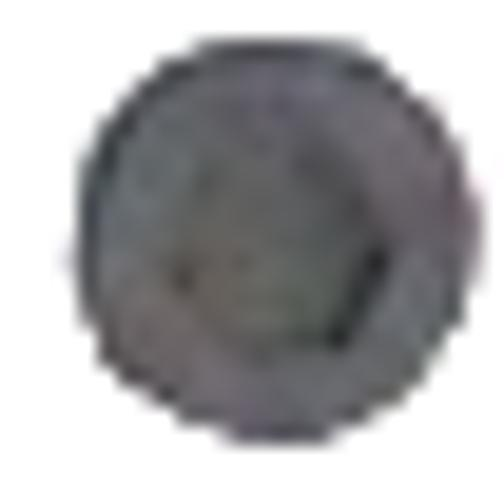

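move(
  target=[
    [0.31936,-0.29371,0.1040,0,0.9304,0.3665,0,-1,1,-0.6,0,0.36,0.03,0.26,0.5,-0.5,-0.5,-0.5,-0.5,0.2,-1,0],
    [0.31936,-0.29371,0.1030,0,0.9304,0.3665,0,-1,1,-0.6,0,0.36,0.03,0.26,0.5,-0.5,-0.5,-0.5,-0.5,0.2,-1,0],
    [0.31943,-0.29378,0.1030,0,0.8949,0.4462,0,-1,1,-0.6,0,0.36,0.03,0.26,0.5,-0.5,-0.5,-0.5,-0.5,0.2,-1,0],
    [0.3195,-0.29385,0.1030,0,0.9304,0.3665,0,-1,1,-0.6,0,0.36,0.03,0.26,0.5,-0.5,-0.5,-0.5,-0.5,0.2,-1,0],
    [0.31957,-0.29392,0.1030,0,0.8949,0.4462,0,-1,1,-0.6,0,0.36,0.03,0.26,0.5,-0.5,-0.5,-0.5,-0.5,0.2,-1,0],
    [0.31964,-0.29399,0.1030,0,0.9304,0.3665,0,-1,1,-0.6,0,0.36,0.03,0.26,0.5,-0.5,-0.5,-0.5,-0.5,0.2,-1,0],
    [0.31958,-0.29405,0.1030,0,0.8949,0.4462,0,-1,1,-0.6,0,0.36,0.03,0.26,0.5,-0.5,-0.5,-0.5,-0.5,0.2,-1,0],
    [0.31951,-0.29398,0.1030,0,0.9304,0.3665,0,-1,1,-0.6,0,0.36,0.03,0.26,0.5,-0.5,-0.5,-0.5,-0.5,0.2,-1,0],
    [0.31944,-0.29391,0.1030,0,0.8949,0.4462,0,-1,1,-0.6,0,0.36,0.03,0.26,0.5,-0.5,-0.5,-0.5,-0.5,0.2,-1,0],
    [0.31937,-0.29384,0.1030,0,0.9304,0.3665,0,-1,1,-0.6,0,0.36,0.03,0.26,0.5,-0.5,-0.5,-0.5,-0.5,0.2,-1,0],
    [0.3193,-0.29377,0.1030,0,0.8949,0.4462,0,-1,1,-0.6,0,0.36,0.03,0.26,0.5,-0.5,-0.5,-0.5,-0.5,0.2,-1,0],
  ],
  speed=[0.3,0.02,0.2,0.2,0.2,0.2,0.2,0.2,0.2,0.2,0.2],
)

move(
  target=[
    [0.31925,-0.29382,0.1030,0,0.9304,0.3665,0,-1,1,-0.6,0,0.36,0.03,0.26,0.5,-0.5,-0.5,-0.5,-0.5,0.2,-1,0],
    [0.31932,-0.29389,0.1030,0,0.8949,0.4462,0,-1,1,-0.6,0,0.36,0.03,0.26,0.5,-0.5,-0.5,-0.5,-0.5,0.2,-1,0],
    [0.31939,-0.29396,0.1030,0,0.9304,0.3665,0,-1,1,-0.6,0,0.36,0.03,0.26,0.5,-0.5,-0.5,-0.5,-0.5,0.2,-1,0],
    [0.31946,-0.29403,0.1030,0,0.8949,0.4462,0,-1,1,-0.6,0,0.36,0.03,0.26,0.5,-0.5,-0.5,-0.5,-0.5,0.2,-1,0],
    [0.31953,-0.2941,0.1030,0,0.9304,0.3665,0,-1,1,-0.6,0,0.36,0.03,0.26,0.5,-0.5,-0.5,-0.5,-0.5,0.2,-1,0],
    [0.31947,-0.29416,0.1030,0,0.8949,0.4462,0,-1,1,-0.6,0,0.36,0.03,0.26,0.5,-0.5,-0.5,-0.5,-0.5,0.2,-1,0],
    [0.3194,-0.29409,0.1030,0,0.9304,0.3665,0,-1,1,-0.6,0,0.36,0.03,0.26,0.5,-0.5,-0.5,-0.5,-0.5,0.2,-1,0],
    [0.31933,-0.29402,0.1030,0,0.8949,0.4462,0,-1,1,-0.6,0,0.36,0.03,0.26,0.5,-0.5,-0.5,-0.5,-0.5,0.2,-1,0],
    [0.31926,-0.29395,0.1030,0,0.9304,0.3665,0,-1,1,-0.6,0,0.36,0.03,0.26,0.5,-0.5,-0.5,-0.5,-0.5,0.2,-1,0],
  ],
  speed=0.2,
)

move(
  target=[
    [0.3197,-0.29393,0.1030,0,0.9304,0.3665,0,-1,1,-0.6,0,0.36,0.03,0.26,0.5,-0.5,-0.5,-0.5,-0.5,0.2,-1,0],
    [0.31963,-0.29386,0.1030,0,0.8949,0.4462,0,-1,1,-0.6,0,0.36,0.03,0.26,0.5,-0.5,-0.5,-0.5,-0.5,0.2,-1,0],
    [0.31956,-0.29379,0.1030,0,0.9304,0.3665,0,-1,1,-0.6,0,0.36,0.03,0.26,0.5,-0.5,-0.5,-0.5,-0.5,0.2,-1,0],
    [0.31949,-0.29372,0.1030,0,0.8949,0.4462,0,-1,1,-0.6,0,0.36,0.03,0.26,0.5,-0.5,-0.5,-0.5,-0.5,0.2,-1,0],
    [0.31942,-0.29365,0.1030,0,0.9304,0.3665,0,-1,1,-0.6,0,0.36,0.03,0.26,0.5,-0.5,-0.5,-0.5,-0.5,0.2,-1,0],
    [0.31947,-0.2936,0.1030,0,0.8949,0.4462,0,-1,1,-0.6,0,0.36,0.03,0.26,0.5,-0.5,-0.5,-0.5,-0.5,0.2,-1,0],
    [0.31954,-0.29367,0.1030,0,0.9304,0.3665,0,-1,1,-0.6,0,0.36,0.03,0.26,0.5,-0.5,-0.5,-0.5,-0.5,0.2,-1,0],
    [0.31961,-0.29374,0.1030,0,0.8949,0.4462,0,-1,1,-0.6,0,0.36,0.03,0.26,0.5,-0.5,-0.5,-0.5,-0.5,0.2,-1,0],
    [0.31968,-0.29381,0.1030,0,0.9304,0.3665,0,-1,1,-0.6,0,0.36,0.03,0.26,0.5,-0.5,-0.5,-0.5,-0.5,0.2,-1,0],
    [0.31975,-0.29388,0.1028,0,0.8949,0.4462,0,-1,1,-0.6,0,0.36,0.03,0.26,0.5,-0.5,-0.5,-0.5,-0.5,0.2,-1,0],
  ],
  speed=0.2,
)

Scene clock: 3075.93 s.
left_arm: end_effector_position=(+0.3193, -0.2937, +0.1031) position_measured=226 object_status=2 fault=0 end_effector_quat_wxyz=(+0.000, +0.895, +0.446, +0.000) | right_arm: end_effector_position=(+0.3600, +0.0300, +0.2600) position_measured=192 object_status=3 fault=0 end_effector_quat_wxyz=(+0.500, -0.500, -0.500, -0.500)
Joint positions: left_arm=[-0.439 0.014 -0.306 0 -1.25 2.935] | right_arm=[-0.65 0.391 -0.078 -1.24 -2.141 3.708]
Flange force (N): left_arm=[2.5 -2.9 -17.1] | right_arm=[-3.0 0.1 -1.3]
Hand target: left_arm +0.3193, -0.2938, +0.1030; +0.000, +0.895, +0.446, +0.000 | right_arm +0.3600, +0.0300, +0.2600; +0.500, -0.500, -0.500, -0.500
Off the commanded pose: left_arm 0.000 m, 0 deg | right_arm 0.000 m, 0 deg.
move: done

Scene clock: 3081.93 s.
left_arm: end_effector_position=(+0.3192, -0.2940, +0.1030) position_measured=226 object_status=2 fault=0 end_effector_quat_wxyz=(+0.000, +0.930, +0.366, +0.000) | right_arm: end_effector_position=(+0.3600, +0.0300, +0.2600) position_measured=192 object_status=3 fault=0 end_effector_quat_wxyz=(+0.500, -0.500, -0.500, -0.500)
Joint positions: left_arm=[-0.44 0.015 -0.306 0 -1.25 2.761] | right_arm=[-0.65 0.391 -0.078 -1.24 -2.141 3.708]
Flange force (N): left_arm=[3.4 -8.3 -28.9] | right_arm=[-3.2 0.6 -1.7]
Hand target: left_arm +0.3193, -0.2940, +0.1030; +0.000, +0.930, +0.367, +0.000 | right_arm +0.3600, +0.0300, +0.2600; +0.500, -0.500, -0.500, -0.500
Off the commanded pose: left_arm 0.000 m, 0 deg | right_arm 0.000 m, 0 deg.
move: done

Scene clock: 3087.93 s.
left_arm: end_effector_position=(+0.3198, -0.2939, +0.1028) position_measured=226 object_status=2 fault=0 end_effector_quat_wxyz=(+0.000, +0.895, +0.446, +0.000) | right_arm: end_effector_position=(+0.3600, +0.0300, +0.2600) position_measured=192 object_status=3 fault=0 end_effector_quat_wxyz=(+0.500, -0.500, -0.500, -0.500)
Joint positions: left_arm=[-0.439 0.015 -0.305 0 -1.25 2.935] | right_arm=[-0.65 0.391 -0.078 -1.24 -2.141 3.708]
Flange force (N): left_arm=[3.6 -3.7 -31.1] | right_arm=[-3.0 0.1 -1.6]
Hand target: left_arm +0.3197, -0.2939, +0.1028; +0.000, +0.895, +0.446, +0.000 | right_arm +0.3600, +0.0300, +0.2600; +0.500, -0.500, -0.500, -0.500
Off the commanded pose: left_arm 0.000 m, 0 deg | right_arm 0.000 m, 0 deg.
move: done

move(
  target=[
    [0.3196,-0.2940,0.1040,0,0.9063,0.4226,0,-1,1,-0.6,0,0.36,0.03,0.26,0.5,-0.5,-0.5,-0.5,-0.5,0.2,-1,0],
    [0.3196,-0.2940,0.1034,0,0.9063,0.4226,0,-1,1,-0.6,0,0.36,0.03,0.26,0.5,-0.5,-0.5,-0.5,-0.5,0.2,-1,0],
  ],
  speed=0.05,
)

move(
  target=[0.3196,-0.2940,0.0995,0,0.9063,0.4226,0,-1,1,-0.6,0,0.36,0.03,0.26,0.5,-0.5,-0.5,-0.5,-0.5,0.2,-1,0],
  speed=0.005,
  stop_force=12,
)

move(
  target=[0.3196,-0.2940,0.1034,0,0.9135,0.4067,0,-1,1,-0.6,0,0.36,0.03,0.26,0.5,-0.5,-0.5,-0.5,-0.5,0.2,-1,0],
  speed=0.05,
)

move(
  target=[0.3196,-0.2940,0.0995,0,0.9135,0.4067,0,-1,1,-0.6,0,0.36,0.03,0.26,0.5,-0.5,-0.5,-0.5,-0.5,0.2,-1,0],
  speed=0.005,
  stop_force=12,
)

move(
  target=[0.3196,-0.2940,0.1034,0,0.9205,0.3907,0,-1,1,-0.6,0,0.36,0.03,0.26,0.5,-0.5,-0.5,-0.5,-0.5,0.2,-1,0],
  speed=0.05,
)

move(
  target=[0.3196,-0.2940,0.0995,0,0.9205,0.3907,0,-1,1,-0.6,0,0.36,0.03,0.26,0.5,-0.5,-0.5,-0.5,-0.5,0.2,-1,0],
  speed=0.005,
  stop_force=12,
)

move(
  target=[0.3196,-0.2940,0.1034,0,0.9272,0.3746,0,-1,1,-0.6,0,0.36,0.03,0.26,0.5,-0.5,-0.5,-0.5,-0.5,0.2,-1,0],
  speed=0.05,
)

move(
  target=[0.3196,-0.2940,0.0995,0,0.9272,0.3746,0,-1,1,-0.6,0,0.36,0.03,0.26,0.5,-0.5,-0.5,-0.5,-0.5,0.2,-1,0],
  speed=0.005,
  stop_force=12,
)

move(
  target=[0.3196,-0.2940,0.1034,0,0.8988,0.4384,0,-1,1,-0.6,0,0.36,0.03,0.26,0.5,-0.5,-0.5,-0.5,-0.5,0.2,-1,0],
  speed=0.05,
)

move(
  target=[0.3196,-0.2940,0.0995,0,0.8988,0.4384,0,-1,1,-0.6,0,0.36,0.03,0.26,0.5,-0.5,-0.5,-0.5,-0.5,0.2,-1,0],
  speed=0.005,
  stop_force=12,
)

Scene clock: 3111.77 s.
left_arm: end_effector_position=(+0.3196, -0.2940, +0.1035) position_measured=226 object_status=2 fault=0 end_effector_quat_wxyz=(+0.000, +0.906, +0.423, +0.000) | right_arm: end_effector_position=(+0.3600, +0.0300, +0.2600) position_measured=192 object_status=3 fault=0 end_effector_quat_wxyz=(+0.500, -0.500, -0.500, -0.500)
Joint positions: left_arm=[-0.44 0.015 -0.304 0 -1.251 2.883] | right_arm=[-0.65 0.391 -0.078 -1.24 -2.141 3.708]
Flange force (N): left_arm=[3.9 -4.6 1.4] | right_arm=[-3.4 0.3 -2.2]
Hand target: left_arm +0.3196, -0.2940, +0.1034; +0.000, +0.906, +0.423, +0.000 | right_arm +0.3600, +0.0300, +0.2600; +0.500, -0.500, -0.500, -0.500
Off the commanded pose: left_arm 0.000 m, 0 deg | right_arm 0.000 m, 0 deg.
move: done

Scene clock: 3112.43 s.
left_arm: end_effector_position=(+0.3196, -0.2941, +0.1031) position_measured=226 object_status=2 fault=0 end_effector_quat_wxyz=(+0.000, +0.906, +0.423, +0.000) | right_arm: end_effector_position=(+0.3600, +0.0300, +0.2600) position_measured=192 object_status=3 fault=0 end_effector_quat_wxyz=(+0.500, -0.500, -0.500, -0.500)
Joint positions: left_arm=[-0.44 0.015 -0.305 0 -1.25 2.883] | right_arm=[-0.65 0.391 -0.078 -1.24 -2.141 3.708]
Flange force (N): left_arm=[5.7 -10.2 -19.9] | right_arm=[-3.3 0.3 -1.8]
Hand target: left_arm +0.3196, -0.2941, +0.1031; +0.000, +0.906, +0.423, +0.000 | right_arm +0.3600, +0.0300, +0.2600; +0.500, -0.500, -0.500, -0.500
Off the commanded pose: left_arm 0.004 m, 0 deg | right_arm 0.000 m, 0 deg.
move: contact (left_arm)

Scene clock: 3113.07 s.
left_arm: end_effector_position=(+0.3196, -0.2940, +0.1033) position_measured=226 object_status=2 fault=0 end_effector_quat_wxyz=(+0.000, +0.914, +0.407, +0.000) | right_arm: end_effector_position=(+0.3600, +0.0300, +0.2600) position_measured=192 object_status=3 fault=0 end_effector_quat_wxyz=(+0.500, -0.500, -0.500, -0.500)
Joint positions: left_arm=[-0.44 0.015 -0.305 0 -1.251 2.848] | right_arm=[-0.65 0.391 -0.078 -1.24 -2.141 3.708]
Flange force (N): left_arm=[4.4 -7.1 -3.6] | right_arm=[-3.3 0.6 -1.8]
Hand target: left_arm +0.3196, -0.2940, +0.1034; +0.000, +0.914, +0.407, +0.000 | right_arm +0.3600, +0.0300, +0.2600; +0.500, -0.500, -0.500, -0.500
Off the commanded pose: left_arm 0.000 m, 0 deg | right_arm 0.000 m, 0 deg.
move: done

Scene clock: 3113.77 s.
left_arm: end_effector_position=(+0.3197, -0.2941, +0.1031) position_measured=226 object_status=2 fault=0 end_effector_quat_wxyz=(+0.000, +0.914, +0.407, +0.000) | right_arm: end_effector_position=(+0.3600, +0.0300, +0.2600) position_measured=192 object_status=3 fault=0 end_effector_quat_wxyz=(+0.500, -0.500, -0.500, -0.500)
Joint positions: left_arm=[-0.44 0.015 -0.305 0 -1.25 2.848] | right_arm=[-0.65 0.391 -0.078 -1.24 -2.141 3.708]
Flange force (N): left_arm=[4.8 -11.4 -23.7] | right_arm=[-3.3 0.8 -2.0]
Hand target: left_arm +0.3197, -0.2941, +0.1030; +0.000, +0.914, +0.407, +0.000 | right_arm +0.3600, +0.0300, +0.2600; +0.500, -0.500, -0.500, -0.500
Off the commanded pose: left_arm 0.004 m, 0 deg | right_arm 0.000 m, 0 deg.
move: contact (left_arm)

Scene clock: 3114.40 s.
left_arm: end_effector_position=(+0.3196, -0.2940, +0.1034) position_measured=226 object_status=2 fault=0 end_effector_quat_wxyz=(+0.000, +0.921, +0.391, +0.000) | right_arm: end_effector_position=(+0.3600, +0.0300, +0.2600) position_measured=192 object_status=3 fault=0 end_effector_quat_wxyz=(+0.500, -0.500, -0.500, -0.500)
Joint positions: left_arm=[-0.44 0.015 -0.305 0 -1.251 2.813] | right_arm=[-0.65 0.391 -0.078 -1.24 -2.141 3.708]
Flange force (N): left_arm=[3.9 -7.0 -1.0] | right_arm=[-3.5 0.4 -2.0]
Hand target: left_arm +0.3196, -0.2940, +0.1034; +0.000, +0.921, +0.391, +0.000 | right_arm +0.3600, +0.0300, +0.2600; +0.500, -0.500, -0.500, -0.500
Off the commanded pose: left_arm 0.000 m, 0 deg | right_arm 0.000 m, 0 deg.
move: done

Scene clock: 3115.10 s.
left_arm: end_effector_position=(+0.3197, -0.2941, +0.1031) position_measured=226 object_status=2 fault=0 end_effector_quat_wxyz=(+0.000, +0.921, +0.391, +0.000) | right_arm: end_effector_position=(+0.3600, +0.0300, +0.2600) position_measured=192 object_status=3 fault=0 end_effector_quat_wxyz=(+0.500, -0.500, -0.500, -0.500)
Joint positions: left_arm=[-0.44 0.015 -0.305 0 -1.25 2.813] | right_arm=[-0.65 0.391 -0.078 -1.24 -2.141 3.708]
Flange force (N): left_arm=[4.8 -11.5 -22.1] | right_arm=[-3.2 0.3 -1.8]
Hand target: left_arm +0.3197, -0.2941, +0.1031; +0.000, +0.921, +0.391, +0.000 | right_arm +0.3600, +0.0300, +0.2600; +0.500, -0.500, -0.500, -0.500
Off the commanded pose: left_arm 0.004 m, 0 deg | right_arm 0.000 m, 0 deg.
move: contact (left_arm)

Scene clock: 3115.73 s.
left_arm: end_effector_position=(+0.3196, -0.2940, +0.1034) position_measured=226 object_status=2 fault=0 end_effector_quat_wxyz=(+0.000, +0.927, +0.375, +0.000) | right_arm: end_effector_position=(+0.3600, +0.0300, +0.2600) position_measured=192 object_status=3 fault=0 end_effector_quat_wxyz=(+0.500, -0.500, -0.500, -0.500)
Joint positions: left_arm=[-0.44 0.015 -0.305 0 -1.251 2.778] | right_arm=[-0.65 0.391 -0.078 -1.24 -2.141 3.708]
Flange force (N): left_arm=[3.6 -7.8 -0.1] | right_arm=[-3.5 0.2 -1.8]
Hand target: left_arm +0.3196, -0.2940, +0.1034; +0.000, +0.927, +0.375, +0.000 | right_arm +0.3600, +0.0300, +0.2600; +0.500, -0.500, -0.500, -0.500
Off the commanded pose: left_arm 0.000 m, 0 deg | right_arm 0.000 m, 0 deg.
move: done

Scene clock: 3116.43 s.
left_arm: end_effector_position=(+0.3197, -0.2941, +0.1030) position_measured=226 object_status=2 fault=0 end_effector_quat_wxyz=(+0.000, +0.927, +0.375, +0.000) | right_arm: end_effector_position=(+0.3600, +0.0300, +0.2600) position_measured=192 object_status=3 fault=0 end_effector_quat_wxyz=(+0.500, -0.500, -0.500, -0.500)
Joint positions: left_arm=[-0.44 0.015 -0.305 0 -1.25 2.778] | right_arm=[-0.65 0.391 -0.078 -1.24 -2.141 3.708]
Flange force (N): left_arm=[4.6 -12.2 -24.9] | right_arm=[-3.1 0.4 -1.4]
Hand target: left_arm +0.3197, -0.2941, +0.1030; +0.000, +0.927, +0.375, +0.000 | right_arm +0.3600, +0.0300, +0.2600; +0.500, -0.500, -0.500, -0.500
Off the commanded pose: left_arm 0.004 m, 0 deg | right_arm 0.000 m, 0 deg.
move: contact (left_arm)

Scene clock: 3118.13 s.
left_arm: end_effector_position=(+0.3196, -0.2940, +0.1034) position_measured=226 object_status=2 fault=0 end_effector_quat_wxyz=(+0.000, +0.899, +0.438, +0.000) | right_arm: end_effector_position=(+0.3600, +0.0300, +0.2600) position_measured=192 object_status=3 fault=0 end_effector_quat_wxyz=(+0.500, -0.500, -0.500, -0.500)
Joint positions: left_arm=[-0.44 0.015 -0.305 0 -1.251 2.918] | right_arm=[-0.65 0.391 -0.078 -1.24 -2.141 3.708]
Flange force (N): left_arm=[4.3 -6.9 0.4] | right_arm=[-3.2 0.4 -1.7]
Hand target: left_arm +0.3196, -0.2940, +0.1034; +0.000, +0.899, +0.438, +0.000 | right_arm +0.3600, +0.0300, +0.2600; +0.500, -0.500, -0.500, -0.500
Off the commanded pose: left_arm 0.000 m, 0 deg | right_arm 0.000 m, 0 deg.
move: done

Scene clock: 3118.83 s.
left_arm: end_effector_position=(+0.3197, -0.2940, +0.1031) position_measured=226 object_status=2 fault=0 end_effector_quat_wxyz=(+0.000, +0.899, +0.438, +0.000) | right_arm: end_effector_position=(+0.3600, +0.0300, +0.2600) position_measured=192 object_status=3 fault=0 end_effector_quat_wxyz=(+0.500, -0.500, -0.500, -0.500)
Joint positions: left_arm=[-0.44 0.015 -0.305 0 -1.25 2.918] | right_arm=[-0.65 0.391 -0.078 -1.24 -2.141 3.708]
Flange force (N): left_arm=[5.2 -10.0 -22.6] | right_arm=[-3.1 0.1 -1.6]
Hand target: left_arm +0.3197, -0.2940, +0.1031; +0.000, +0.899, +0.438, +0.000 | right_arm +0.3600, +0.0300, +0.2600; +0.500, -0.500, -0.500, -0.500
Off the commanded pose: left_arm 0.004 m, 0 deg | right_arm 0.000 m, 0 deg.
move: contact (left_arm)

move(
  target=[0.288,-0.3,0.11,0,0.8949,0.4462,0,-1,1,-0.6,0,0.36,0.03,0.26,0.5,-0.5,-0.5,-0.5,-0.5,0.2,-1,0],
  speed=0.1,
  cameras=["cam_left_wrist"],
)

Scene clock: 3157.40 s.
left_arm: end_effector_position=(+0.2880, -0.3000, +0.1100) position_measured=226 object_status=2 fault=0 end_effector_quat_wxyz=(+0.000, +0.895, +0.446, +0.000) | right_arm: end_effector_position=(+0.3600, +0.0300, +0.2600) position_measured=192 object_status=3 fault=0 end_effector_quat_wxyz=(+0.500, -0.500, -0.500, -0.500)
Joint positions: left_arm=[-0.488 -0.038 -0.34 0 -1.268 2.984] | right_arm=[-0.65 0.391 -0.078 -1.24 -2.141 3.708]
Flange force (N): left_arm=[4.7 -7.9 0.8] | right_arm=[-3.1 0.4 -2.0]
Hand target: left_arm +0.2880, -0.3000, +0.1100; +0.000, +0.895, +0.446, +0.000 | right_arm +0.3600, +0.0300, +0.2600; +0.500, -0.500, -0.500, -0.500
Off the commanded pose: left_arm 0.000 m, 0 deg | right_arm 0.000 m, 0 deg.
move: done

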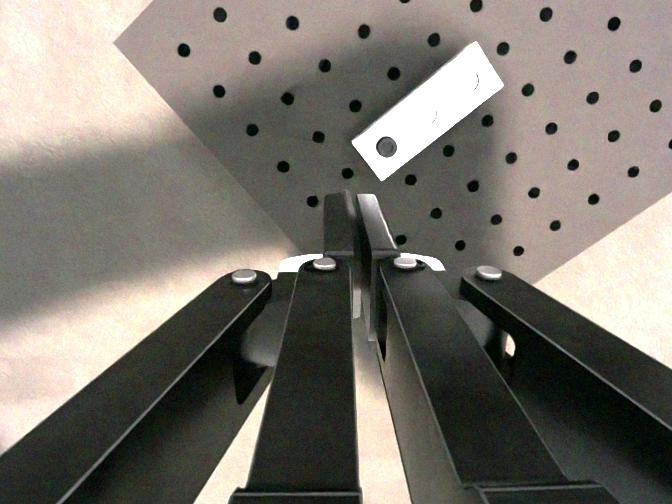

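zoom_image(
  camera="cam_left_wrist",
  region=[373, 134, 399, 160],
)

zoom_image(
  camera="cam_left_wrist",
  region=[340, 40, 510, 190],
)

Scaled by 19.385.

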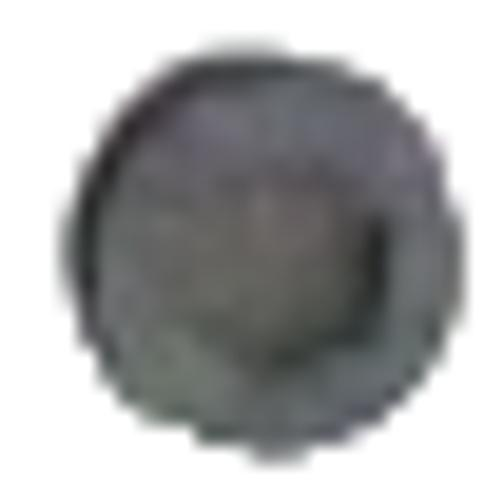

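Scaled by 2.965.

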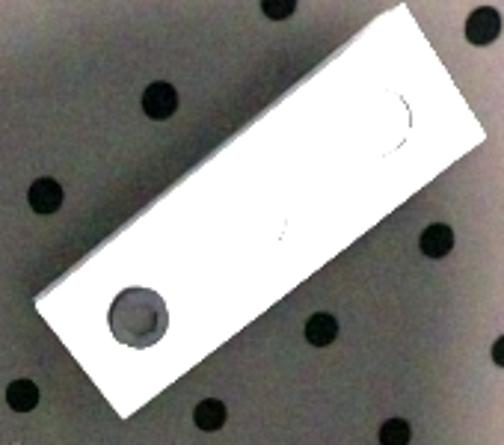

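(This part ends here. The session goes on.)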